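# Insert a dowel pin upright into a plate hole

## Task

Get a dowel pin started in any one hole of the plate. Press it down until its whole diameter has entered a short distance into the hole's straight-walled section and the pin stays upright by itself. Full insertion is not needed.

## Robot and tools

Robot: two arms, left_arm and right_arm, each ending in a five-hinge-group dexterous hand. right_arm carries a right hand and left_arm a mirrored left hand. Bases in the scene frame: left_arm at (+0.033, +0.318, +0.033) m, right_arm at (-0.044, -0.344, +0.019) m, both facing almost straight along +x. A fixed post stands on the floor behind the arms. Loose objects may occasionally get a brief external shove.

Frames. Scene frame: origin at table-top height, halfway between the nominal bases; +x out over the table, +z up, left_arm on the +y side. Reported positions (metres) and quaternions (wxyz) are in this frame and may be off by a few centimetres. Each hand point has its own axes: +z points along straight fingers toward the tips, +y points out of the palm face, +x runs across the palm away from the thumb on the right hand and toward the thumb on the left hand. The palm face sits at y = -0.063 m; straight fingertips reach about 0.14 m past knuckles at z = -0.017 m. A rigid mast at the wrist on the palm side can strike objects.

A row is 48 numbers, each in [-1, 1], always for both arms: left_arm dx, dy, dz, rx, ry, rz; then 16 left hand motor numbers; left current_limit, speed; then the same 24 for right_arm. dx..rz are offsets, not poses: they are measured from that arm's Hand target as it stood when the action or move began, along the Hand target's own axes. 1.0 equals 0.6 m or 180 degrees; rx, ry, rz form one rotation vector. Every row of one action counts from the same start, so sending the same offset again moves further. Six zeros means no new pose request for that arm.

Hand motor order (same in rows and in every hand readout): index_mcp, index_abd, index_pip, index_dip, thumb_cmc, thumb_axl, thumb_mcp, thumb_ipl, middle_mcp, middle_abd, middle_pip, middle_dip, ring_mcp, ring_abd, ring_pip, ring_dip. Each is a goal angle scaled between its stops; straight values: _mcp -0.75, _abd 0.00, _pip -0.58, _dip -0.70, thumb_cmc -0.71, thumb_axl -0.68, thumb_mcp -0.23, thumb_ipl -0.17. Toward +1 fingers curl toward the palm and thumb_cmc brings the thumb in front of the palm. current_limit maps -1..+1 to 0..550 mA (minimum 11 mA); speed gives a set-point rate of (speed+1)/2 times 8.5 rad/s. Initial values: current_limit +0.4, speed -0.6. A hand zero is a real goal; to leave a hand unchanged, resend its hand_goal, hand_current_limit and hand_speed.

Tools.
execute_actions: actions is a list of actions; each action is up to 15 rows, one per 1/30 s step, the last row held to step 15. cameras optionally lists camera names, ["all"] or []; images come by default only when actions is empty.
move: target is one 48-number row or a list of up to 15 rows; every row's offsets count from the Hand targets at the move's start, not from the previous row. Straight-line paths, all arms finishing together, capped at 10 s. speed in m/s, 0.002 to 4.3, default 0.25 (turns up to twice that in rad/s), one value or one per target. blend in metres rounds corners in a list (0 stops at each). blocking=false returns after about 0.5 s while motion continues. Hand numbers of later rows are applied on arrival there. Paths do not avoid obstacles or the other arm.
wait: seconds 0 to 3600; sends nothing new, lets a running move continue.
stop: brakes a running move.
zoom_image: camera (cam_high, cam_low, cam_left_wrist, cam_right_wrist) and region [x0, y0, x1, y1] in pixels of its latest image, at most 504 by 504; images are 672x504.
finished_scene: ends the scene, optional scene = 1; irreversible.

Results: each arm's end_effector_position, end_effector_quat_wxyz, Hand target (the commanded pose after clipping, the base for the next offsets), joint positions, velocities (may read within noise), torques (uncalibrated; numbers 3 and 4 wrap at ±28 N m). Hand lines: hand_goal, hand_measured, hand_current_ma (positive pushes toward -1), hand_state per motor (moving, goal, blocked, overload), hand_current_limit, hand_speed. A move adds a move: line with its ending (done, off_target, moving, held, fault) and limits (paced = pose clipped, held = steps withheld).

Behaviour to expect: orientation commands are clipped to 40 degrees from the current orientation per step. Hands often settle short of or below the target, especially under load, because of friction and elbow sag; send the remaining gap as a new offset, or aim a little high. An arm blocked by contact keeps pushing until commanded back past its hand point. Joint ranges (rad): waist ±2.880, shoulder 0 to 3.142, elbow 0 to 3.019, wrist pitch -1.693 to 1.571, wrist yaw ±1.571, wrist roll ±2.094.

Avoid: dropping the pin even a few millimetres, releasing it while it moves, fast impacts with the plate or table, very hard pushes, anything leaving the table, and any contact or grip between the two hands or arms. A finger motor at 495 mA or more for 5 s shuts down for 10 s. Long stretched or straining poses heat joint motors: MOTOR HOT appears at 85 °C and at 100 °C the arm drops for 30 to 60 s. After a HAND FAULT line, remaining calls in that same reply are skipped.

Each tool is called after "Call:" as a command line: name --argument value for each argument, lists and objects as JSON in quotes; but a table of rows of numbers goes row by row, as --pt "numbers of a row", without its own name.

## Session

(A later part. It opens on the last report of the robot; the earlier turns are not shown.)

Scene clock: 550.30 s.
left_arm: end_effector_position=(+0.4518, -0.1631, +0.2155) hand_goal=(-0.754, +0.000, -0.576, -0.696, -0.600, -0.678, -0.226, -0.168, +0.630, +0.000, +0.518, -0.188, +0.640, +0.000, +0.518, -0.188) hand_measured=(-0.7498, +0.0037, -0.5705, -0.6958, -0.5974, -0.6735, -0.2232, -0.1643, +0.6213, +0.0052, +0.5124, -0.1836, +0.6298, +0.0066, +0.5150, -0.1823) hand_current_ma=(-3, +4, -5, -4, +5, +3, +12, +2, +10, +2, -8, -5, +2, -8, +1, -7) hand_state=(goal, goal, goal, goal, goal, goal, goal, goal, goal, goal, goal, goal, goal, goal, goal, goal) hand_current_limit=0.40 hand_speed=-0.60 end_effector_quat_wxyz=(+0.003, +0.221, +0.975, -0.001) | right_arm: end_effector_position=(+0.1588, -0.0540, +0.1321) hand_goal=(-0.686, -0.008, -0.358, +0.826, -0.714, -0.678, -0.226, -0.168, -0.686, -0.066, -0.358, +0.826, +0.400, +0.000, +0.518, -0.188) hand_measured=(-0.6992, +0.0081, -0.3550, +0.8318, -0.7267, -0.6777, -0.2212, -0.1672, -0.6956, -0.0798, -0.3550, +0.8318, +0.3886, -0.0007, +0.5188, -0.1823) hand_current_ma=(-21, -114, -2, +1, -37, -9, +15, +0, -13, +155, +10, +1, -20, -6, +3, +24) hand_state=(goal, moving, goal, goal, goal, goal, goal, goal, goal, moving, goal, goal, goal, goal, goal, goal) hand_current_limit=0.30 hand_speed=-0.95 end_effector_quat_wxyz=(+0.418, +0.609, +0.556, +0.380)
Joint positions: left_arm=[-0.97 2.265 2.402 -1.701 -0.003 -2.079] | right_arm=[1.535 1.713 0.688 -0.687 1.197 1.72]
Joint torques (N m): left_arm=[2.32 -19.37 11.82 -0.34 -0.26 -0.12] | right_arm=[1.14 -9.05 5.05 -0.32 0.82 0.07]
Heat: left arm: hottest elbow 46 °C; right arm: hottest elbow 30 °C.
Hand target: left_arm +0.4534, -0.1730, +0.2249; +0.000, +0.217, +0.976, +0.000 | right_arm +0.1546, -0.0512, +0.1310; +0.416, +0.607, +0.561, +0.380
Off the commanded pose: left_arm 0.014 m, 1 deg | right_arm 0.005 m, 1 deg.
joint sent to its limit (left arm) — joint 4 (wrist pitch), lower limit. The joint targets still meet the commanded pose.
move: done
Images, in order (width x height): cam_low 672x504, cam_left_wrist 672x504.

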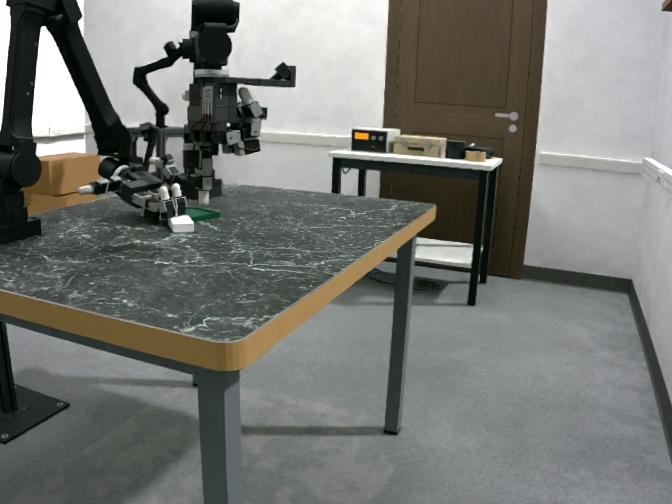

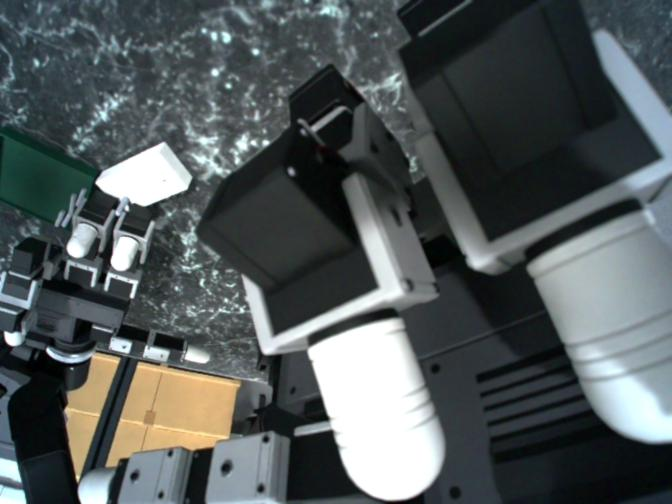

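Call:
wait --seconds 1.5 --cameras '["cam_left_wrist","cam_low"]'

Call:
zoom_image --camera "cam_left_wrist" --region '[95, 170, 145, 220]'

Call:
zoom_image --camera "cam_low" --region '[165, 200, 190, 225]'

Scene clock: 551.93 s.
left_arm: end_effector_position=(+0.4518, -0.1631, +0.2155) hand_goal=(-0.754, +0.000, -0.576, -0.696, -0.600, -0.678, -0.226, -0.168, +0.630, +0.000, +0.518, -0.188, +0.640, +0.000, +0.518, -0.188) hand_measured=(-0.7498, +0.0023, -0.5705, -0.6958, -0.5974, -0.6746, -0.2232, -0.1633, +0.6213, +0.0052, +0.5124, -0.1836, +0.6298, +0.0066, +0.5150, -0.1836) hand_current_ma=(-7, +5, -17, -10, +0, -1, +6, +3, +0, +6, -14, -6, +7, +0, +4, -7) hand_state=(goal, goal, goal, goal, goal, goal, goal, goal, goal, goal, goal, goal, goal, goal, goal, goal) hand_current_limit=0.40 hand_speed=-0.60 end_effector_quat_wxyz=(+0.003, +0.221, +0.975, -0.001) | right_arm: end_effector_position=(+0.1588, -0.0541, +0.1319) hand_goal=(-0.686, -0.008, -0.358, +0.826, -0.714, -0.678, -0.226, -0.168, -0.686, -0.066, -0.358, +0.826, +0.400, +0.000, +0.518, -0.188) hand_measured=(-0.6992, -0.0036, -0.3601, +0.8318, -0.7280, -0.6777, -0.2212, -0.1681, -0.6980, -0.0754, -0.3614, +0.8305, +0.3886, -0.0007, +0.5201, -0.1811) hand_current_ma=(-18, +4, -10, +1, -25, -8, +13, -3, -17, -2, -2, +4, -22, -10, +2, +22) hand_state=(goal, goal, goal, goal, goal, goal, goal, goal, goal, goal, goal, goal, goal, goal, goal, goal) hand_current_limit=0.30 hand_speed=-0.95 end_effector_quat_wxyz=(+0.418, +0.610, +0.556, +0.380)
Joint positions: left_arm=[-0.97 2.265 2.402 -1.701 -0.003 -2.079] | right_arm=[1.535 1.713 0.688 -0.687 1.196 1.72]
Joint torques (N m): left_arm=[2.26 -19.25 11.81 -0.29 -0.25 -0.12] | right_arm=[1.67 -8.7 5.09 -0.4 0.84 0.07]
Heat: left arm: hottest elbow 46 °C; right arm: hottest elbow 30 °C.
Hand target: left_arm +0.4534, -0.1730, +0.2249; +0.000, +0.217, +0.976, +0.000 | right_arm +0.1546, -0.0512, +0.1310; +0.416, +0.607, +0.561, +0.380
Off the commanded pose: left_arm 0.014 m, 1 deg | right_arm 0.005 m, 1 deg.
wait: 1.50 s; at rest by 0.03 s
Images, in order (width x height): cam_low 672x504, cam_left_wrist 672x504.

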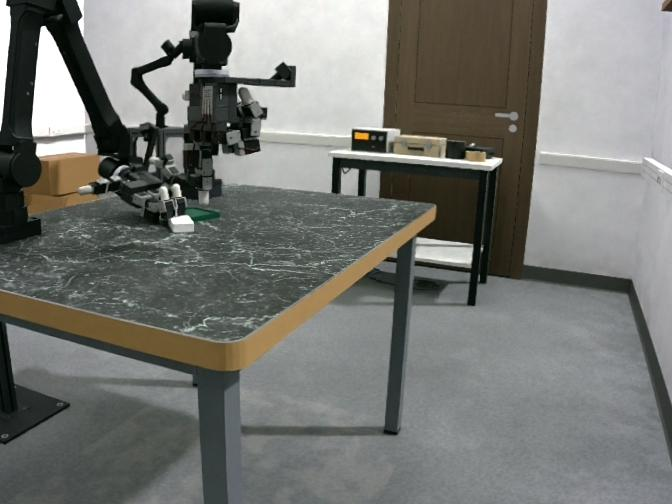

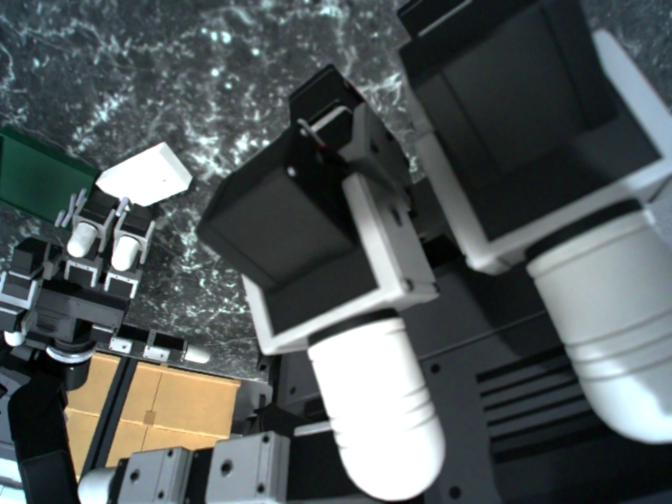

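Scaled by 10.080 from the camera's image (finer frame: 960x720).

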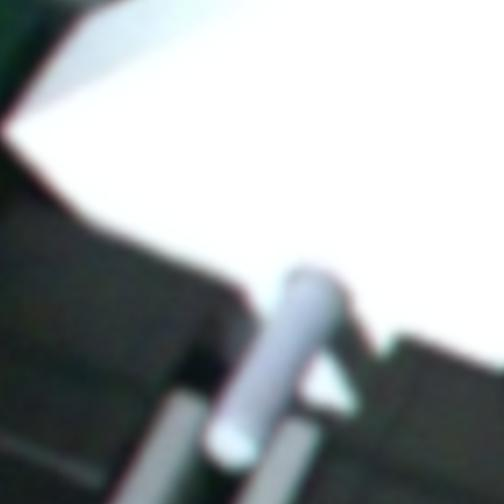

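Scaled by 20.160 from the camera's image (finer frame: 960x720).

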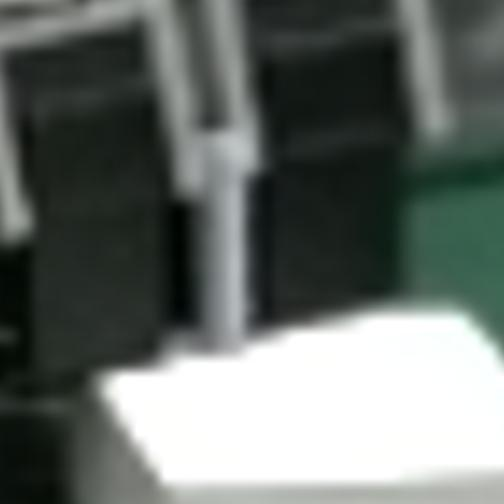

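Call:
move --target '[0,0,0,0,0,0,-0.754,0,-0.576,-0.696,-0.6,-0.678,-0.226,-0.168,0.63,0,0.518,-0.188,0.64,0,0.518,-0.188,0.4,-0.6,0.0,0.0093,-0.0037,0,0,0,-0.685,-0.008,-0.358,0.826,-0.714,-0.678,-0.226,-0.168,-0.685,-0.065,-0.358,0.826,0.4,0,0.518,-0.188,0.3,-0.95]' --speed 0.01 --cameras '["cam_left_wrist","cam_low"]'

Call:
zoom_image --camera "cam_left_wrist" --region '[95, 170, 145, 220]'

Call:
zoom_image --camera "cam_low" --region '[165, 200, 190, 225]'

Scene clock: 553.23 s.
left_arm: end_effector_position=(+0.4518, -0.1631, +0.2155) hand_goal=(-0.754, +0.000, -0.576, -0.696, -0.600, -0.678, -0.226, -0.168, +0.630, +0.000, +0.518, -0.188, +0.640, +0.000, +0.518, -0.188) hand_measured=(-0.7498, +0.0023, -0.5705, -0.6958, -0.5974, -0.6746, -0.2232, -0.1643, +0.6213, +0.0052, +0.5124, -0.1836, +0.6298, +0.0066, +0.5137, -0.1836) hand_current_ma=(-9, +3, -5, -5, +0, +10, +9, +3, +7, +0, -10, -4, +4, -6, -8, -4) hand_state=(goal, goal, goal, goal, goal, goal, goal, goal, goal, goal, goal, goal, goal, goal, goal, goal) hand_current_limit=0.40 hand_speed=-0.60 end_effector_quat_wxyz=(+0.003, +0.221, +0.975, -0.001) | right_arm: end_effector_position=(+0.1588, -0.0553, +0.1324) hand_goal=(-0.686, -0.008, -0.358, +0.826, -0.714, -0.678, -0.226, -0.168, -0.686, -0.066, -0.358, +0.826, +0.400, +0.000, +0.518, -0.188) hand_measured=(-0.6992, +0.0023, -0.3601, +0.8318, -0.7280, -0.6767, -0.2212, -0.1681, -0.6980, -0.0681, -0.3614, +0.8305, +0.3898, -0.0007, +0.5201, -0.1823) hand_current_ma=(-19, +12, -12, +0, -24, -4, +12, -3, -18, +6, -11, -2, -21, -4, -3, +18) hand_state=(goal, goal, goal, goal, goal, goal, goal, goal, goal, goal, goal, goal, goal, goal, goal, goal) hand_current_limit=0.30 hand_speed=-0.95 end_effector_quat_wxyz=(+0.423, +0.606, +0.560, +0.374)
Joint positions: left_arm=[-0.97 2.265 2.402 -1.701 -0.003 -2.079] | right_arm=[1.535 1.713 0.688 -0.706 1.195 1.721]
Joint torques (N m): left_arm=[2.32 -19.43 11.81 -0.31 -0.26 -0.13] | right_arm=[1.85 -9.76 5.23 -0.34 0.94 0.05]
Heat: left arm: hottest elbow 46 °C; right arm: hottest elbow 30 °C.
Hand target: left_arm +0.4534, -0.1730, +0.2249; +0.000, +0.217, +0.976, +0.000 | right_arm +0.1545, -0.0512, +0.1370; +0.416, +0.607, +0.561, +0.380
Off the commanded pose: left_arm 0.014 m, 1 deg | right_arm 0.007 m, 1 deg.
joint sent to its limit (left arm) — joint 4 (wrist pitch), lower limit. The joint targets still meet the commanded pose.
move: done
Images, in order (width x height): cam_low 672x504, cam_left_wrist 672x504.

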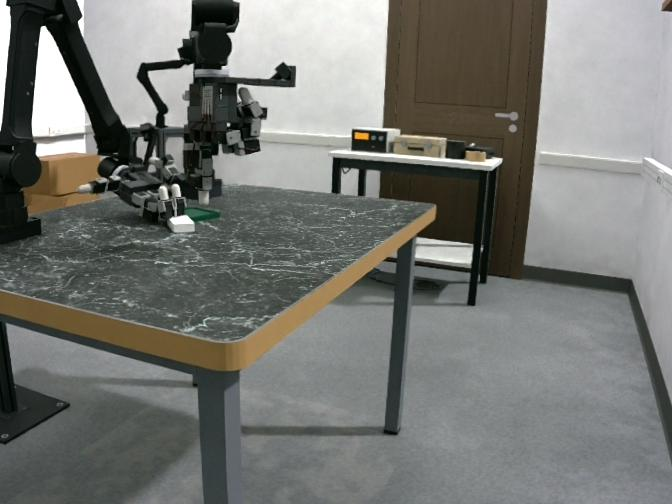

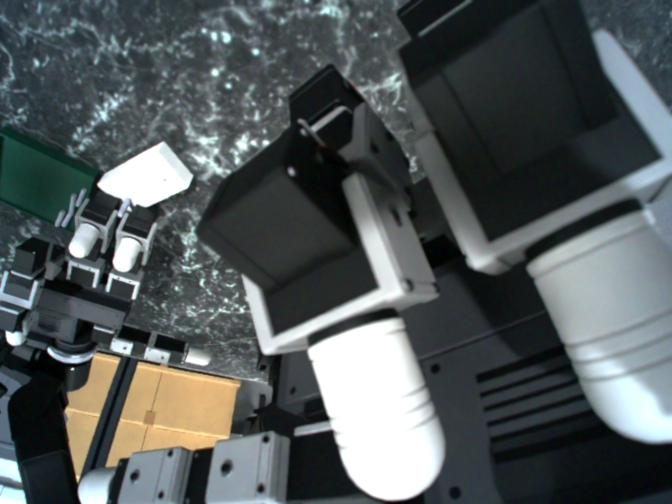

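Scaled by 10.080 from the camera's image (finer frame: 960x720).

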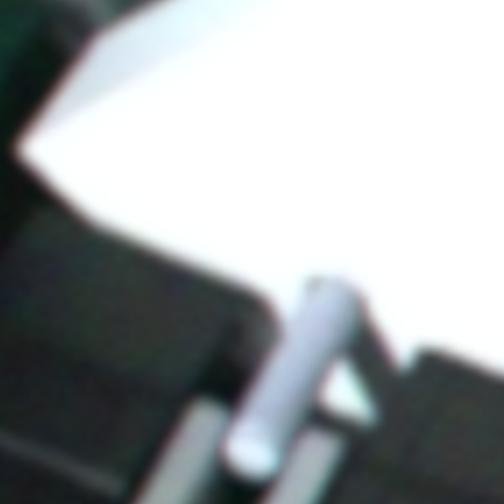

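Scaled by 20.160 from the camera's image (finer frame: 960x720).

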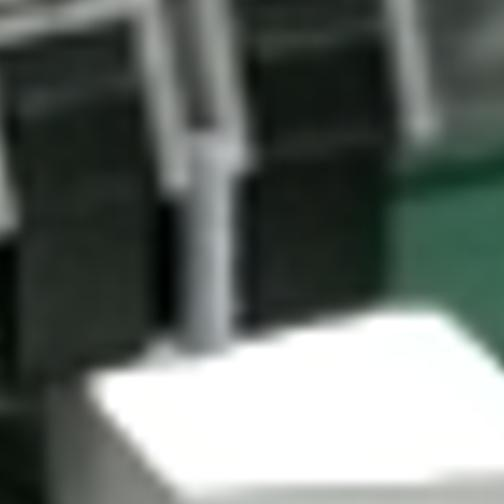

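Call:
move --target '[0,0,0,0,0,0,-0.754,0,-0.576,-0.696,-0.6,-0.678,-0.226,-0.168,0.63,0,0.518,-0.188,0.64,0,0.518,-0.188,0.4,-0.6,0.0,0.0,0.0,0,0,0,-0.685,-0.03,-0.358,0.826,-0.714,-0.678,-0.226,-0.168,-0.685,-0.045,-0.358,0.826,0.4,0,0.518,-0.188,0.3,-0.95]' --speed 0.01

Call:
wait --seconds 0.8 --cameras '["cam_left_wrist","cam_low"]'

Call:
zoom_image --camera "cam_left_wrist" --region '[95, 170, 145, 220]'

Call:
zoom_image --camera "cam_low" --region '[165, 200, 190, 225]'

Scene clock: 554.00 s.
left_arm: end_effector_position=(+0.4518, -0.1631, +0.2155) hand_goal=(-0.754, +0.000, -0.576, -0.696, -0.600, -0.678, -0.226, -0.168, +0.630, +0.000, +0.518, -0.188, +0.640, +0.000, +0.518, -0.188) hand_measured=(-0.7498, +0.0023, -0.5705, -0.6958, -0.5987, -0.6735, -0.2232, -0.1633, +0.6213, +0.0052, +0.5124, -0.1836, +0.6298, +0.0066, +0.5150, -0.1836) hand_current_ma=(-3, +1, -8, -12, +4, +1, +1, +0, +4, -1, -13, -4, +15, -4, +1, -6) hand_state=(goal, goal, goal, goal, goal, goal, goal, goal, goal, goal, goal, goal, goal, goal, goal, goal) hand_current_limit=0.40 hand_speed=-0.60 end_effector_quat_wxyz=(+0.003, +0.221, +0.975, -0.001) | right_arm: end_effector_position=(+0.1588, -0.0554, +0.1325) hand_goal=(-0.686, -0.030, -0.358, +0.826, -0.714, -0.678, -0.226, -0.168, -0.686, -0.046, -0.358, +0.826, +0.400, +0.000, +0.518, -0.188) hand_measured=(-0.6992, -0.0212, -0.3601, +0.8318, -0.7267, -0.6767, -0.2212, -0.1672, -0.6980, -0.0549, -0.3614, +0.8318, +0.3886, -0.0007, +0.5201, -0.1811) hand_current_ma=(-16, +3, -16, +1, -27, -8, -1, -9, -14, -5, -4, +2, -27, -9, +8, +10) hand_state=(goal, goal, goal, goal, goal, goal, goal, goal, goal, goal, goal, goal, goal, goal, goal, goal) hand_current_limit=0.30 hand_speed=-0.95 end_effector_quat_wxyz=(+0.423, +0.606, +0.560, +0.374)
Joint positions: left_arm=[-0.97 2.265 2.402 -1.701 -0.003 -2.079] | right_arm=[1.535 1.713 0.688 -0.707 1.195 1.722]
Joint torques (N m): left_arm=[2.26 -19.31 11.82 -0.31 -0.26 -0.12] | right_arm=[1.73 -9.82 5.27 -0.35 0.91 0.05]
Heat: left arm: hottest elbow 46 °C; right arm: hottest elbow 30 °C.
Hand target: left_arm +0.4534, -0.1730, +0.2249; +0.000, +0.217, +0.976, +0.000 | right_arm +0.1545, -0.0512, +0.1370; +0.416, +0.607, +0.561, +0.380
Off the commanded pose: left_arm 0.014 m, 1 deg | right_arm 0.007 m, 1 deg.
joint sent to its limit (left arm) — joint 4 (wrist pitch), lower limit. The joint targets still meet the commanded pose.
move: done

Scene clock: 554.80 s.
left_arm: end_effector_position=(+0.4518, -0.1631, +0.2155) hand_goal=(-0.754, +0.000, -0.576, -0.696, -0.600, -0.678, -0.226, -0.168, +0.630, +0.000, +0.518, -0.188, +0.640, +0.000, +0.518, -0.188) hand_measured=(-0.7498, +0.0023, -0.5718, -0.6971, -0.5987, -0.6746, -0.2222, -0.1643, +0.6213, +0.0052, +0.5124, -0.1849, +0.6298, +0.0066, +0.5150, -0.1836) hand_current_ma=(-3, +4, -12, -4, +6, +0, +7, +0, +3, +8, -2, -6, +4, -12, +1, -6) hand_state=(goal, goal, goal, goal, goal, goal, goal, goal, goal, goal, goal, goal, goal, goal, goal, goal) hand_current_limit=0.40 hand_speed=-0.60 end_effector_quat_wxyz=(+0.003, +0.221, +0.975, -0.001) | right_arm: end_effector_position=(+0.1588, -0.0554, +0.1325) hand_goal=(-0.686, -0.030, -0.358, +0.826, -0.714, -0.678, -0.226, -0.168, -0.686, -0.046, -0.358, +0.826, +0.400, +0.000, +0.518, -0.188) hand_measured=(-0.6992, -0.0212, -0.3601, +0.8318, -0.7267, -0.6767, -0.2212, -0.1681, -0.6968, -0.0549, -0.3601, +0.8305, +0.3898, -0.0007, +0.5201, -0.1823) hand_current_ma=(-23, +7, -9, +2, -26, -4, +17, -2, -13, -3, +1, -1, -13, -9, -1, +20) hand_state=(goal, goal, goal, goal, goal, goal, goal, goal, goal, goal, goal, goal, goal, goal, goal, goal) hand_current_limit=0.30 hand_speed=-0.95 end_effector_quat_wxyz=(+0.423, +0.606, +0.560, +0.374)
Joint positions: left_arm=[-0.97 2.265 2.402 -1.701 -0.003 -2.079] | right_arm=[1.535 1.713 0.688 -0.707 1.195 1.722]
Joint torques (N m): left_arm=[2.26 -19.49 11.81 -0.32 -0.26 -0.13] | right_arm=[1.32 -10.11 5.33 -0.49 0.92 0.05]
Heat: left arm: hottest elbow 46 °C; right arm: hottest elbow 30 °C.
Hand target: left_arm +0.4534, -0.1730, +0.2249; +0.000, +0.217, +0.976, +0.000 | right_arm +0.1545, -0.0512, +0.1370; +0.416, +0.607, +0.561, +0.380
Off the commanded pose: left_arm 0.014 m, 1 deg | right_arm 0.007 m, 1 deg.
wait: 0.80 s; at rest by 0.17 s
Images, in order (width x height): cam_low 672x504, cam_left_wrist 672x504.

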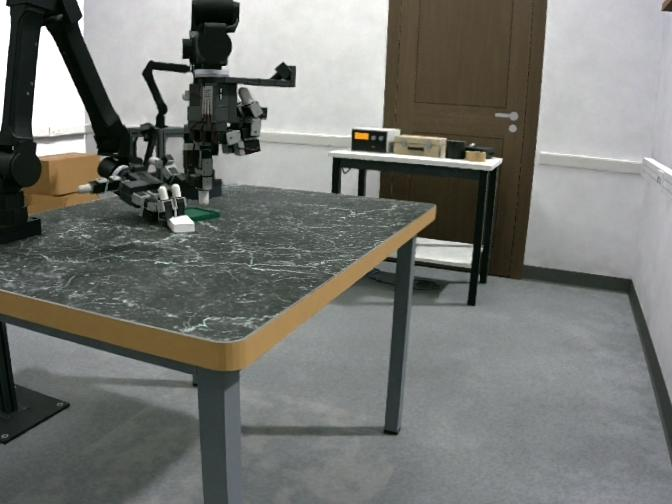

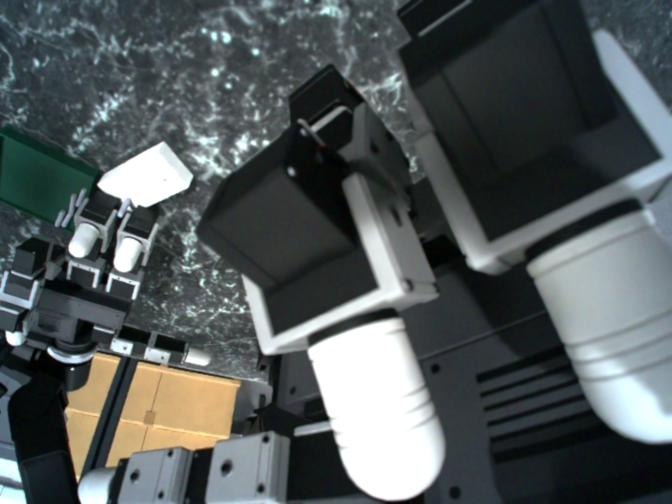

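Scaled by 10.080 from the camera's image (finer frame: 960x720).

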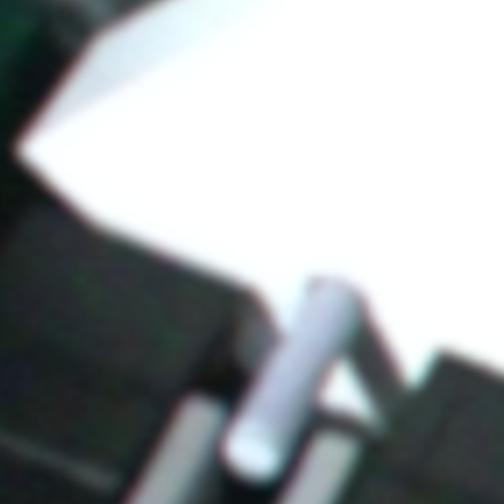

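Scaled by 20.160 from the camera's image (finer frame: 960x720).

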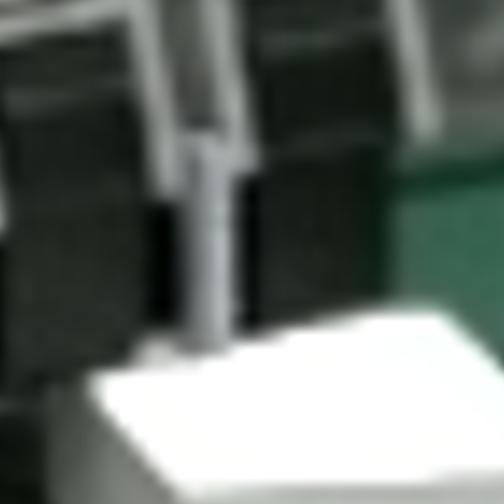

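Call:
move --target '[0,0,0,0,0,0,-0.754,0,-0.576,-0.696,-0.6,-0.678,-0.226,-0.168,0.63,0,0.518,-0.188,0.64,0,0.518,-0.188,0.4,-0.6,0.0,0.0,0.0,0,0,0,-0.685,-0.03,-0.358,0.826,-0.714,-0.678,-0.226,-0.168,-0.685,-0.015,-0.358,0.826,0.4,0,0.518,-0.188,0.3,-0.95]' --speed 0.01

Call:
wait --seconds 0.8 --cameras '["cam_left_wrist","cam_low"]'

Call:
zoom_image --camera "cam_left_wrist" --region '[95, 170, 145, 220]'

Call:
zoom_image --camera "cam_low" --region '[165, 200, 190, 225]'

Scene clock: 555.53 s.
left_arm: end_effector_position=(+0.4518, -0.1631, +0.2155) hand_goal=(-0.754, +0.000, -0.576, -0.696, -0.600, -0.678, -0.226, -0.168, +0.630, +0.000, +0.518, -0.188, +0.640, +0.000, +0.518, -0.188) hand_measured=(-0.7498, +0.0037, -0.5718, -0.6958, -0.5987, -0.6746, -0.2222, -0.1633, +0.6213, +0.0052, +0.5124, -0.1836, +0.6298, +0.0066, +0.5150, -0.1836) hand_current_ma=(-1, +7, -7, -11, +1, -2, +5, +5, +3, +2, -13, -3, +9, -10, +3, +3) hand_state=(goal, goal, goal, goal, goal, goal, goal, goal, goal, goal, goal, goal, goal, goal, goal, goal) hand_current_limit=0.40 hand_speed=-0.60 end_effector_quat_wxyz=(+0.003, +0.221, +0.975, -0.001) | right_arm: end_effector_position=(+0.1588, -0.0554, +0.1325) hand_goal=(-0.686, -0.030, -0.358, +0.826, -0.714, -0.678, -0.226, -0.168, -0.686, -0.016, -0.358, +0.826, +0.400, +0.000, +0.518, -0.188) hand_measured=(-0.6992, -0.0212, -0.3614, +0.8318, -0.7255, -0.6777, -0.2212, -0.1681, -0.6980, -0.0241, -0.3614, +0.8305, +0.3910, -0.0007, +0.5188, -0.1823) hand_current_ma=(-14, +5, -15, +3, -31, -8, +13, -4, -1, +4, -3, -3, -20, -14, +7, +19) hand_state=(goal, goal, goal, goal, goal, goal, goal, goal, goal, goal, goal, goal, goal, goal, goal, goal) hand_current_limit=0.30 hand_speed=-0.95 end_effector_quat_wxyz=(+0.423, +0.606, +0.560, +0.374)
Joint positions: left_arm=[-0.97 2.265 2.402 -1.701 -0.003 -2.079] | right_arm=[1.535 1.713 0.688 -0.707 1.195 1.722]
Joint torques (N m): left_arm=[2.26 -19.43 11.84 -0.31 -0.26 -0.13] | right_arm=[1.44 -10.11 5.31 -0.35 0.92 0.07]
Heat: left arm: hottest elbow 46 °C; right arm: hottest elbow 30 °C.
Hand target: left_arm +0.4534, -0.1730, +0.2249; +0.000, +0.217, +0.976, +0.000 | right_arm +0.1545, -0.0512, +0.1370; +0.416, +0.607, +0.561, +0.380
Off the commanded pose: left_arm 0.014 m, 1 deg | right_arm 0.007 m, 1 deg.
joint sent to its limit (left arm) — joint 4 (wrist pitch), lower limit. The joint targets still meet the commanded pose.
move: done

Scene clock: 556.33 s.
left_arm: end_effector_position=(+0.4518, -0.1631, +0.2155) hand_goal=(-0.754, +0.000, -0.576, -0.696, -0.600, -0.678, -0.226, -0.168, +0.630, +0.000, +0.518, -0.188, +0.640, +0.000, +0.518, -0.188) hand_measured=(-0.7498, +0.0037, -0.5718, -0.6958, -0.5987, -0.6746, -0.2232, -0.1643, +0.6213, +0.0052, +0.5124, -0.1849, +0.6298, +0.0066, +0.5137, -0.1836) hand_current_ma=(-7, +0, -9, -8, +2, -1, +3, +4, +9, +2, -7, -3, +3, -2, -1, -3) hand_state=(goal, goal, goal, goal, goal, goal, goal, goal, goal, goal, goal, goal, goal, goal, goal, goal) hand_current_limit=0.40 hand_speed=-0.60 end_effector_quat_wxyz=(+0.003, +0.221, +0.975, -0.001) | right_arm: end_effector_position=(+0.1588, -0.0554, +0.1325) hand_goal=(-0.686, -0.030, -0.358, +0.826, -0.714, -0.678, -0.226, -0.168, -0.686, -0.016, -0.358, +0.826, +0.400, +0.000, +0.518, -0.188) hand_measured=(-0.6992, -0.0227, -0.3601, +0.8318, -0.7267, -0.6777, -0.2212, -0.1681, -0.6980, -0.0241, -0.3614, +0.8305, +0.3898, -0.0007, +0.5201, -0.1823) hand_current_ma=(-10, +8, -8, +2, -20, -11, +11, -2, -19, -7, +0, +4, -22, -9, -4, +22) hand_state=(goal, goal, goal, goal, goal, goal, goal, goal, goal, goal, goal, goal, goal, goal, goal, goal) hand_current_limit=0.30 hand_speed=-0.95 end_effector_quat_wxyz=(+0.423, +0.606, +0.560, +0.374)
Joint positions: left_arm=[-0.97 2.265 2.402 -1.701 -0.003 -2.079] | right_arm=[1.535 1.713 0.688 -0.707 1.195 1.722]
Joint torques (N m): left_arm=[2.2 -19.43 11.82 -0.29 -0.26 -0.13] | right_arm=[1.61 -10.11 5.18 -0.44 0.95 0.04]
Heat: left arm: hottest elbow 46 °C; right arm: hottest elbow 30 °C.
Hand target: left_arm +0.4534, -0.1730, +0.2249; +0.000, +0.217, +0.976, +0.000 | right_arm +0.1545, -0.0512, +0.1370; +0.416, +0.607, +0.561, +0.380
Off the commanded pose: left_arm 0.014 m, 1 deg | right_arm 0.007 m, 1 deg.
wait: 0.80 s; at rest by 0.17 s
Images, in order (width x height): cam_low 672x504, cam_left_wrist 672x504.

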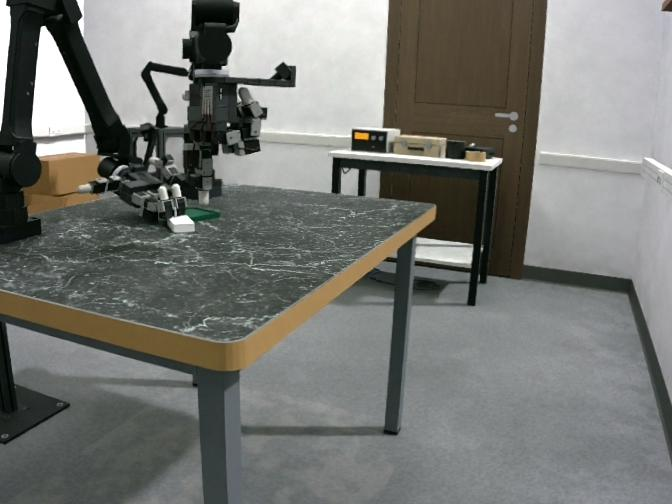

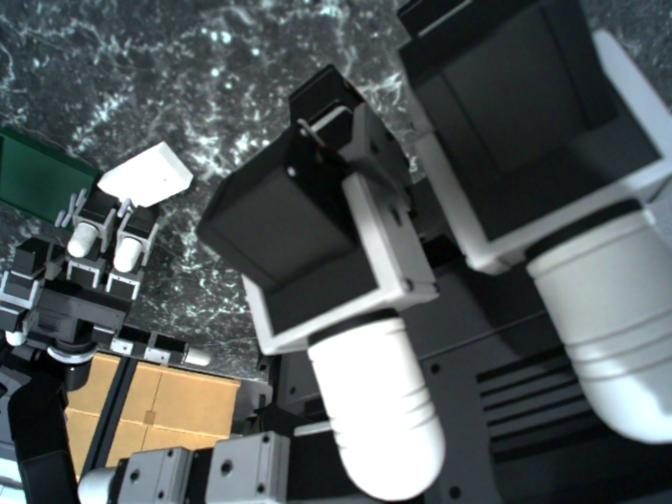

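Scaled by 10.080 from the camera's image (finer frame: 960x720).

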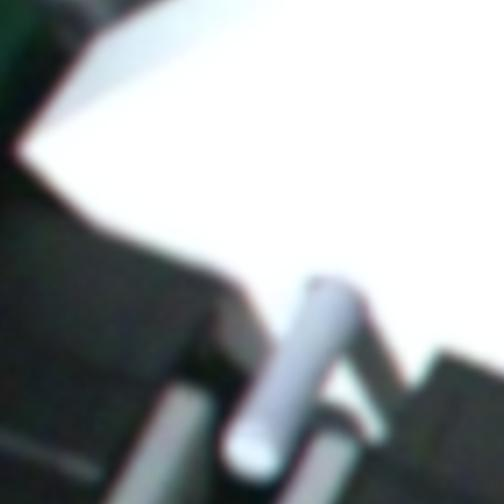

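Scaled by 20.160 from the camera's image (finer frame: 960x720).

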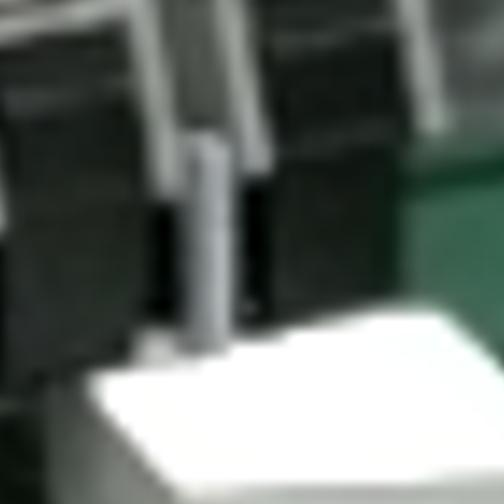

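Call:
move --target '[0,0,0,0,0,0,-0.754,0,-0.576,-0.696,-0.6,-0.678,-0.226,-0.168,0.63,0,0.518,-0.188,0.64,0,0.518,-0.188,0.4,-0.6,0.0,0.0,0.0,0,0,0,-0.685,-0.10,-0.358,0.826,-0.714,-0.678,-0.226,-0.168,-0.685,0.05,-0.358,0.826,0.4,0,0.518,-0.188,0.3,-0.95]' --speed 0.01

Call:
wait --seconds 1.0 --cameras '["cam_left_wrist","cam_low"]'

Call:
zoom_image --camera "cam_left_wrist" --region '[85, 160, 145, 220]'

Call:
zoom_image --camera "cam_low" --region '[155, 195, 195, 235]'

Scene clock: 557.30 s.
left_arm: end_effector_position=(+0.4518, -0.1631, +0.2155) hand_goal=(-0.754, +0.000, -0.576, -0.696, -0.600, -0.678, -0.226, -0.168, +0.630, +0.000, +0.518, -0.188, +0.640, +0.000, +0.518, -0.188) hand_measured=(-0.7498, +0.0023, -0.5718, -0.6958, -0.5987, -0.6746, -0.2222, -0.1643, +0.6213, +0.0052, +0.5124, -0.1836, +0.6298, +0.0066, +0.5150, -0.1836) hand_current_ma=(-3, -1, -6, -2, +5, +9, +3, +4, -1, +6, -12, -3, +10, -7, -2, -6) hand_state=(goal, goal, goal, goal, goal, goal, goal, goal, goal, goal, goal, goal, goal, goal, goal, goal) hand_current_limit=0.40 hand_speed=-0.60 end_effector_quat_wxyz=(+0.003, +0.221, +0.975, -0.001) | right_arm: end_effector_position=(+0.1588, -0.0554, +0.1325) hand_goal=(-0.686, -0.100, -0.358, +0.826, -0.714, -0.678, -0.226, -0.168, -0.686, +0.050, -0.358, +0.826, +0.400, +0.000, +0.518, -0.188) hand_measured=(-0.6992, -0.0900, -0.3614, +0.8318, -0.7267, -0.6777, -0.2222, -0.1672, -0.6980, +0.0403, -0.3614, +0.8318, +0.3898, -0.0007, +0.5201, -0.1811) hand_current_ma=(-15, +13, -14, +11, -20, -14, -1, -2, -22, +0, -7, -4, -29, -8, -3, +15) hand_state=(goal, goal, goal, goal, goal, goal, goal, goal, goal, goal, goal, goal, goal, goal, goal, goal) hand_current_limit=0.30 hand_speed=-0.95 end_effector_quat_wxyz=(+0.423, +0.606, +0.560, +0.374)
Joint positions: left_arm=[-0.97 2.265 2.402 -1.701 -0.003 -2.079] | right_arm=[1.535 1.713 0.688 -0.707 1.195 1.722]
Joint torques (N m): left_arm=[2.26 -19.31 11.84 -0.35 -0.26 -0.13] | right_arm=[1.2 -9.58 5.19 -0.35 0.9 0.03]
Heat: left arm: hottest elbow 46 °C; right arm: hottest elbow 30 °C.
Hand target: left_arm +0.4534, -0.1730, +0.2249; +0.000, +0.217, +0.976, +0.000 | right_arm +0.1545, -0.0512, +0.1370; +0.416, +0.607, +0.561, +0.380
Off the commanded pose: left_arm 0.014 m, 1 deg | right_arm 0.007 m, 1 deg.
joint sent to its limit (left arm) — joint 4 (wrist pitch), lower limit. The joint targets still meet the commanded pose.
move: done

Scene clock: 558.30 s.
left_arm: end_effector_position=(+0.4518, -0.1631, +0.2155) hand_goal=(-0.754, +0.000, -0.576, -0.696, -0.600, -0.678, -0.226, -0.168, +0.630, +0.000, +0.518, -0.188, +0.640, +0.000, +0.518, -0.188) hand_measured=(-0.7498, +0.0023, -0.5705, -0.6958, -0.5987, -0.6735, -0.2232, -0.1643, +0.6201, +0.0052, +0.5137, -0.1836, +0.6298, +0.0066, +0.5150, -0.1836) hand_current_ma=(-4, -1, -8, -10, +1, +0, +6, -4, +11, +7, -14, -3, +14, -9, -1, +1) hand_state=(goal, goal, goal, goal, goal, goal, goal, goal, goal, goal, goal, goal, goal, goal, goal, goal) hand_current_limit=0.40 hand_speed=-0.60 end_effector_quat_wxyz=(+0.003, +0.221, +0.975, -0.001) | right_arm: end_effector_position=(+0.1588, -0.0554, +0.1325) hand_goal=(-0.686, -0.100, -0.358, +0.826, -0.714, -0.678, -0.226, -0.168, -0.686, +0.050, -0.358, +0.826, +0.400, +0.000, +0.518, -0.188) hand_measured=(-0.7004, -0.0915, -0.3601, +0.8318, -0.7267, -0.6767, -0.2203, -0.1672, -0.6980, +0.0403, -0.3614, +0.8318, +0.3898, -0.0007, +0.5201, -0.1811) hand_current_ma=(-13, +12, -17, +0, -28, -5, +5, -11, -16, +6, -6, +0, -19, -3, -2, +17) hand_state=(goal, goal, goal, goal, goal, goal, goal, goal, goal, goal, goal, goal, goal, goal, goal, goal) hand_current_limit=0.30 hand_speed=-0.95 end_effector_quat_wxyz=(+0.423, +0.606, +0.560, +0.374)
Joint positions: left_arm=[-0.97 2.265 2.402 -1.701 -0.003 -2.079] | right_arm=[1.535 1.713 0.688 -0.707 1.195 1.722]
Joint torques (N m): left_arm=[2.2 -19.37 11.85 -0.29 -0.26 -0.13] | right_arm=[1.03 -10.11 5.26 -0.38 0.9 -0.01]
Heat: left arm: hottest elbow 46 °C; right arm: hottest elbow 30 °C.
Hand target: left_arm +0.4534, -0.1730, +0.2249; +0.000, +0.217, +0.976, +0.000 | right_arm +0.1545, -0.0512, +0.1370; +0.416, +0.607, +0.561, +0.380
Off the commanded pose: left_arm 0.014 m, 1 deg | right_arm 0.007 m, 1 deg.
wait: 1.00 s; at rest by 0.17 s
Images, in order (width x height): cam_low 672x504, cam_left_wrist 672x504.

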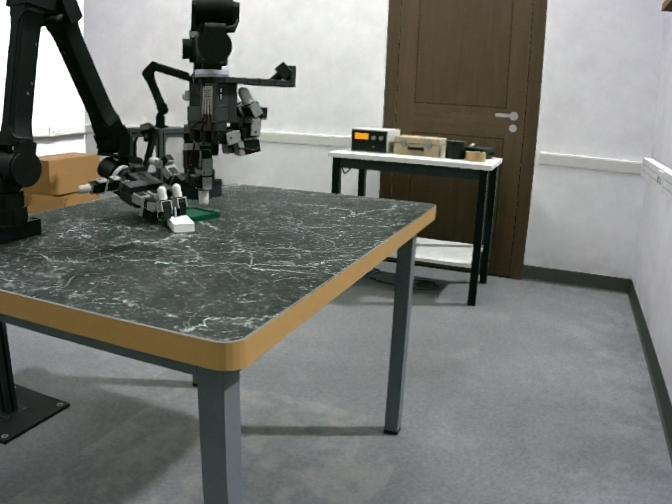

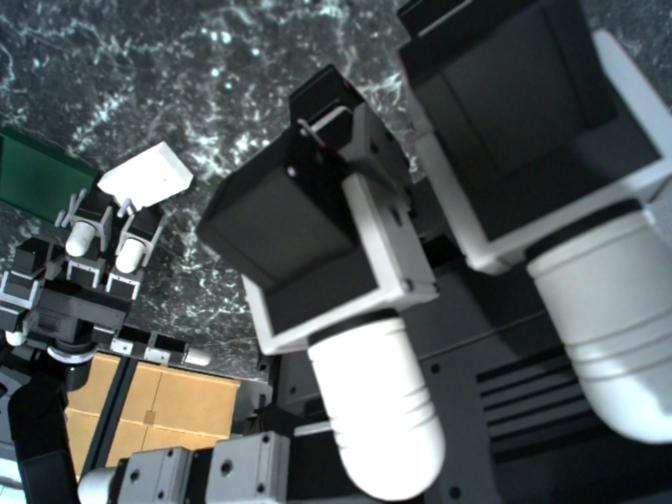

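Scaled by 8.400 from the camera's image (finer frame: 960x720).

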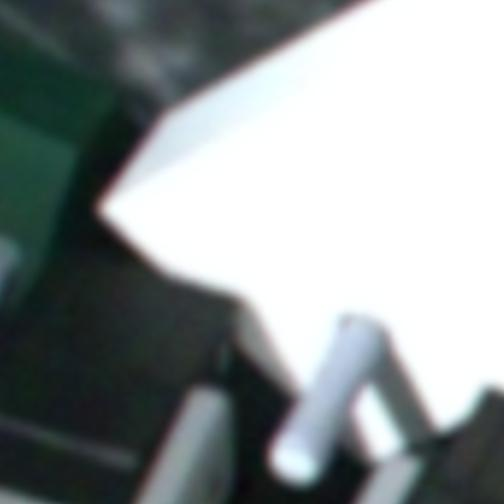

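Scaled by 12.600 from the camera's image (finer frame: 960x720).

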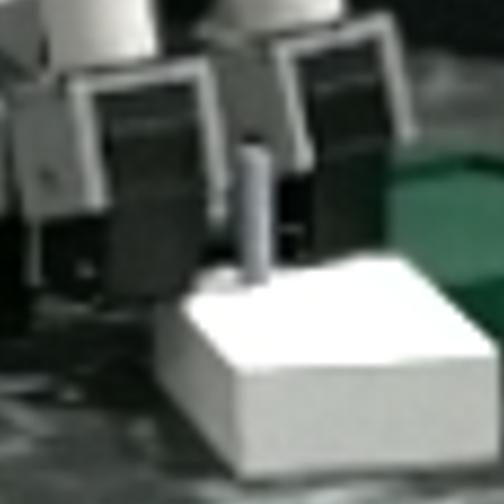

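Call:
move --target '[0,0,0,0,0,0,-0.754,0,-0.576,-0.696,-0.6,-0.678,-0.226,-0.168,0.63,0,0.518,-0.188,0.64,0,0.518,-0.188,0.4,-0.6,0.0,0.0093,-0.0037,0,0,0,-0.685,-0.10,-0.358,0.826,-0.714,-0.678,-0.226,-0.168,-0.685,0.05,-0.358,0.826,0.4,0,0.518,-0.188,0.3,-0.95]' --speed 0.02 --cameras '["cam_left_wrist","cam_low"]'

Call:
zoom_image --camera "cam_left_wrist" --region '[85, 160, 145, 220]'

Call:
zoom_image --camera "cam_low" --region '[155, 195, 195, 235]'

Scene clock: 560.03 s.
left_arm: end_effector_position=(+0.4518, -0.1631, +0.2155) hand_goal=(-0.754, +0.000, -0.576, -0.696, -0.600, -0.678, -0.226, -0.168, +0.630, +0.000, +0.518, -0.188, +0.640, +0.000, +0.518, -0.188) hand_measured=(-0.7498, +0.0023, -0.5705, -0.6958, -0.5987, -0.6735, -0.2232, -0.1643, +0.6213, +0.0052, +0.5124, -0.1836, +0.6298, +0.0066, +0.5150, -0.1836) hand_current_ma=(+1, +9, -3, -8, +0, -2, +9, -1, +14, +10, -7, -1, +8, -8, +2, +5) hand_state=(goal, goal, goal, goal, goal, goal, goal, goal, goal, goal, goal, goal, goal, goal, goal, goal) hand_current_limit=0.40 hand_speed=-0.60 end_effector_quat_wxyz=(+0.003, +0.221, +0.975, -0.001) | right_arm: end_effector_position=(+0.1587, -0.0562, +0.1378) hand_goal=(-0.686, -0.100, -0.358, +0.826, -0.714, -0.678, -0.226, -0.168, -0.686, +0.050, -0.358, +0.826, +0.400, +0.000, +0.518, -0.188) hand_measured=(-0.6992, -0.0915, -0.3601, +0.8318, -0.7267, -0.6777, -0.2222, -0.1681, -0.6980, +0.0403, -0.3614, +0.8305, +0.3886, -0.0007, +0.5201, -0.1823) hand_current_ma=(-23, +1, -16, -3, -31, -7, +8, -3, -14, -6, -12, +1, -23, -17, +2, +21) hand_state=(goal, goal, goal, goal, goal, goal, goal, goal, goal, goal, goal, goal, goal, goal, goal, goal) hand_current_limit=0.30 hand_speed=-0.95 end_effector_quat_wxyz=(+0.424, +0.606, +0.561, +0.373)
Joint positions: left_arm=[-0.97 2.265 2.402 -1.701 -0.003 -2.079] | right_arm=[1.535 1.696 0.688 -0.727 1.194 1.722]
Joint torques (N m): left_arm=[2.26 -19.37 11.85 -0.29 -0.26 -0.12] | right_arm=[1.2 -10.05 5.67 -0.44 0.94 -0.01]
Heat: left arm: hottest elbow 46 °C; right arm: hottest elbow 30 °C.
Hand target: left_arm +0.4534, -0.1730, +0.2249; +0.000, +0.217, +0.976, +0.000 | right_arm +0.1545, -0.0512, +0.1431; +0.416, +0.607, +0.561, +0.380
Off the commanded pose: left_arm 0.014 m, 1 deg | right_arm 0.008 m, 1 deg.
joint sent to its limit (left arm) — joint 4 (wrist pitch), lower limit. The joint targets still meet the commanded pose.
move: done
Images, in order (width x height): cam_low 672x504, cam_left_wrist 672x504.

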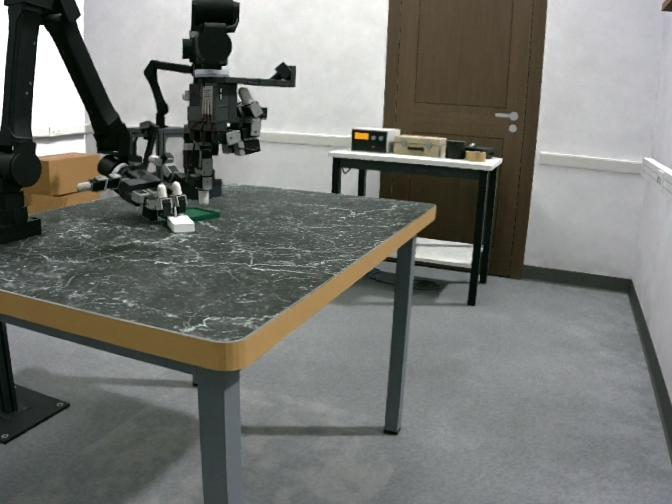

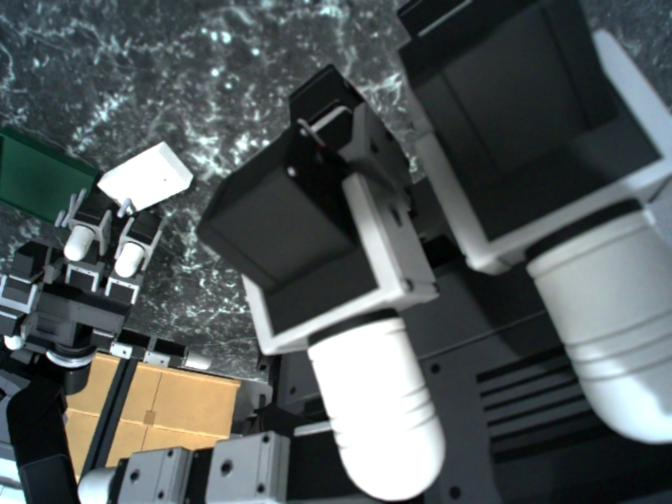

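Scaled by 8.400 from the camera's image (finer frame: 960x720).

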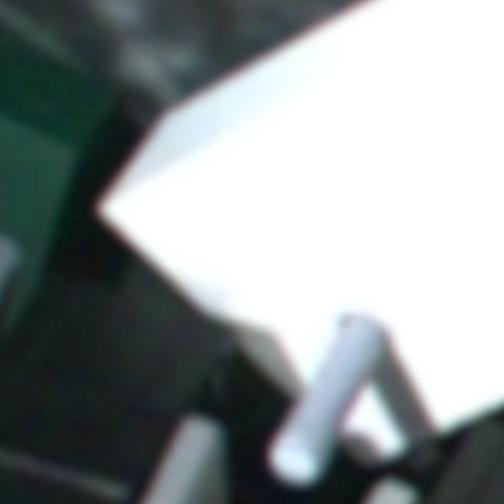

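Scaled by 12.600 from the camera's image (finer frame: 960x720).

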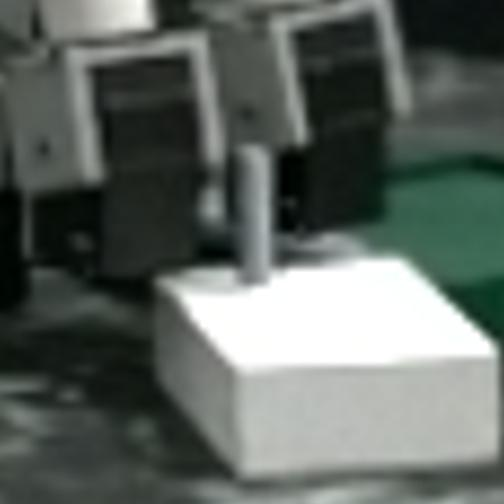

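Call:
move --target '[0,0,0,0,0,0,-0.754,0,-0.576,-0.696,-0.6,-0.678,-0.226,-0.168,0.63,0,0.518,-0.188,0.64,0,0.518,-0.188,0.4,-0.6,0,0,0,0,0,0,-0.685,0.13,-0.358,0.826,-0.714,-0.678,-0.226,-0.168,-0.685,-0.19,-0.358,0.826,0.4,0,0.518,-0.188,0.3,-0.96]' --speed 0.01

Call:
wait --seconds 1.5 --cameras '["cam_left_wrist","cam_low"]'

Call:
zoom_image --camera "cam_left_wrist" --region '[85, 160, 145, 220]'

Call:
zoom_image --camera "cam_low" --region '[155, 195, 195, 235]'

Scene clock: 561.63 s.
left_arm: end_effector_position=(+0.4518, -0.1631, +0.2155) hand_goal=(-0.754, +0.000, -0.576, -0.696, -0.600, -0.678, -0.226, -0.168, +0.630, +0.000, +0.518, -0.188, +0.640, +0.000, +0.518, -0.188) hand_measured=(-0.7498, +0.0023, -0.5718, -0.6958, -0.5974, -0.6735, -0.2222, -0.1643, +0.6213, +0.0052, +0.5124, -0.1836, +0.6298, +0.0066, +0.5150, -0.1836) hand_current_ma=(-3, +6, -11, -6, +4, -1, +8, +3, +1, -4, -12, -3, +7, -5, +6, -9) hand_state=(goal, goal, goal, goal, goal, goal, goal, goal, goal, goal, goal, goal, goal, goal, goal, goal) hand_current_limit=0.40 hand_speed=-0.60 end_effector_quat_wxyz=(+0.003, +0.221, +0.975, -0.001) | right_arm: end_effector_position=(+0.1587, -0.0562, +0.1378) hand_goal=(-0.686, +0.130, -0.358, +0.826, -0.714, -0.678, -0.226, -0.168, -0.686, -0.190, -0.358, +0.826, +0.400, +0.000, +0.518, -0.188) hand_measured=(-0.7004, +0.0623, -0.3601, +0.8318, -0.7267, -0.6767, -0.2212, -0.1672, -0.6992, -0.1135, -0.3601, +0.8305, +0.3886, -0.0021, +0.5201, -0.1823) hand_current_ma=(-18, -62, -15, +7, -27, -13, +8, -15, -15, +67, +6, +2, -21, -4, -6, +20) hand_state=(goal, moving, goal, goal, goal, goal, goal, goal, goal, moving, goal, goal, goal, goal, goal, goal) hand_current_limit=0.30 hand_speed=-0.96 end_effector_quat_wxyz=(+0.424, +0.606, +0.561, +0.373)
Joint positions: left_arm=[-0.97 2.265 2.402 -1.701 -0.003 -2.079] | right_arm=[1.535 1.696 0.688 -0.727 1.194 1.722]
Joint torques (N m): left_arm=[2.32 -19.43 11.84 -0.31 -0.25 -0.12] | right_arm=[1.85 -9.52 5.86 -0.35 0.92 0.03]
Heat: left arm: hottest elbow 47 °C; right arm: hottest elbow 30 °C.
Hand target: left_arm +0.4534, -0.1730, +0.2249; +0.000, +0.217, +0.976, +0.000 | right_arm +0.1545, -0.0511, +0.1431; +0.416, +0.607, +0.561, +0.380
Off the commanded pose: left_arm 0.014 m, 1 deg | right_arm 0.008 m, 1 deg.
joint sent to its limit (left arm) — joint 4 (wrist pitch), lower limit. The joint targets still meet the commanded pose.
move: done

Scene clock: 563.13 s.
left_arm: end_effector_position=(+0.4518, -0.1631, +0.2155) hand_goal=(-0.754, +0.000, -0.576, -0.696, -0.600, -0.678, -0.226, -0.168, +0.630, +0.000, +0.518, -0.188, +0.640, +0.000, +0.518, -0.188) hand_measured=(-0.7498, +0.0037, -0.5718, -0.6958, -0.5987, -0.6735, -0.2232, -0.1633, +0.6213, +0.0052, +0.5124, -0.1836, +0.6298, +0.0066, +0.5163, -0.1836) hand_current_ma=(-10, +3, -6, -2, +1, +2, +4, -5, +8, +2, -13, -7, +9, -4, +2, -1) hand_state=(goal, goal, goal, goal, goal, goal, goal, goal, goal, goal, goal, goal, goal, goal, goal, goal) hand_current_limit=0.40 hand_speed=-0.60 end_effector_quat_wxyz=(+0.003, +0.221, +0.975, -0.001) | right_arm: end_effector_position=(+0.1587, -0.0562, +0.1378) hand_goal=(-0.686, +0.130, -0.358, +0.826, -0.714, -0.678, -0.226, -0.168, -0.686, -0.190, -0.358, +0.826, +0.400, +0.000, +0.518, -0.188) hand_measured=(-0.6992, +0.0609, -0.3601, +0.8318, -0.7267, -0.6767, -0.2212, -0.1681, -0.6980, -0.1150, -0.3614, +0.8305, +0.3898, -0.0021, +0.5201, -0.1823) hand_current_ma=(-24, -82, -15, +2, -26, +1, +13, -5, -12, +103, -1, +0, -16, -3, -4, +15) hand_state=(goal, blocked, goal, goal, goal, goal, goal, goal, goal, blocked, goal, goal, goal, goal, goal, goal) hand_current_limit=0.30 hand_speed=-0.96 end_effector_quat_wxyz=(+0.424, +0.606, +0.561, +0.373)
Joint positions: left_arm=[-0.97 2.265 2.402 -1.701 -0.003 -2.079] | right_arm=[1.535 1.696 0.688 -0.727 1.194 1.722]
Joint torques (N m): left_arm=[2.26 -19.37 11.84 -0.28 -0.26 -0.12] | right_arm=[1.08 -9.82 5.68 -0.29 0.91 0.03]
Heat: left arm: hottest elbow 47 °C; right arm: hottest elbow 30 °C.
Hand target: left_arm +0.4534, -0.1730, +0.2249; +0.000, +0.217, +0.976, +0.000 | right_arm +0.1545, -0.0511, +0.1431; +0.416, +0.607, +0.561, +0.380
Off the commanded pose: left_arm 0.014 m, 1 deg | right_arm 0.008 m, 1 deg.
wait: 1.50 s; at rest by 0.17 s
Images, in order (width x height): cam_low 672x504, cam_left_wrist 672x504.

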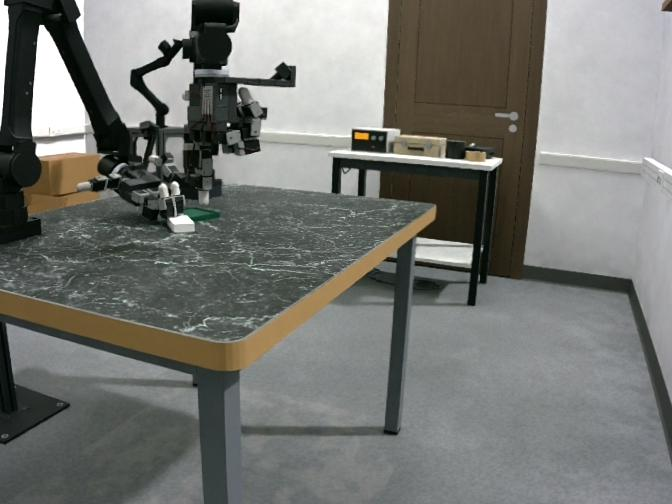

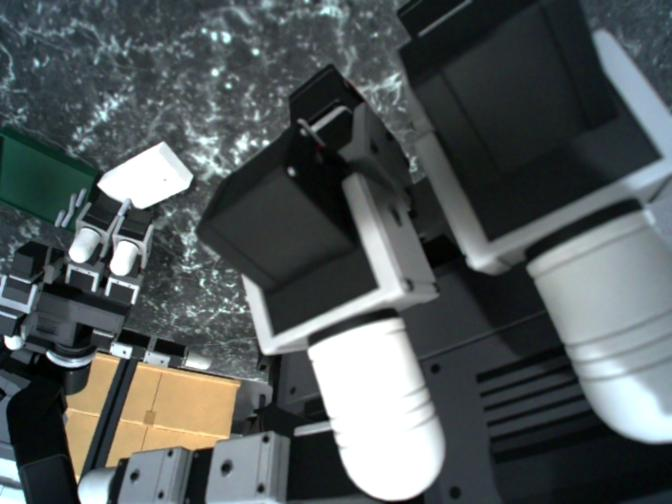

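Scaled by 8.400 from the camera's image (finer frame: 960x720).

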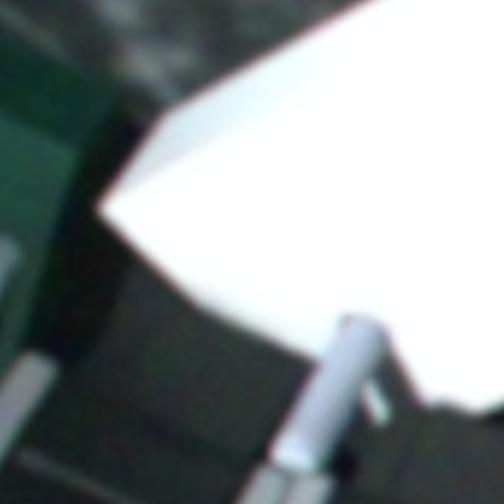

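Scaled by 12.600 from the camera's image (finer frame: 960x720).

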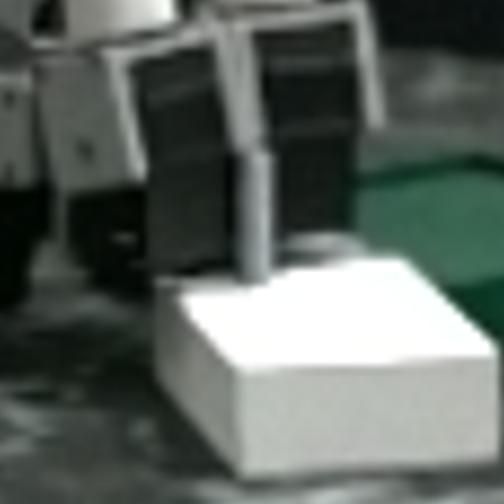

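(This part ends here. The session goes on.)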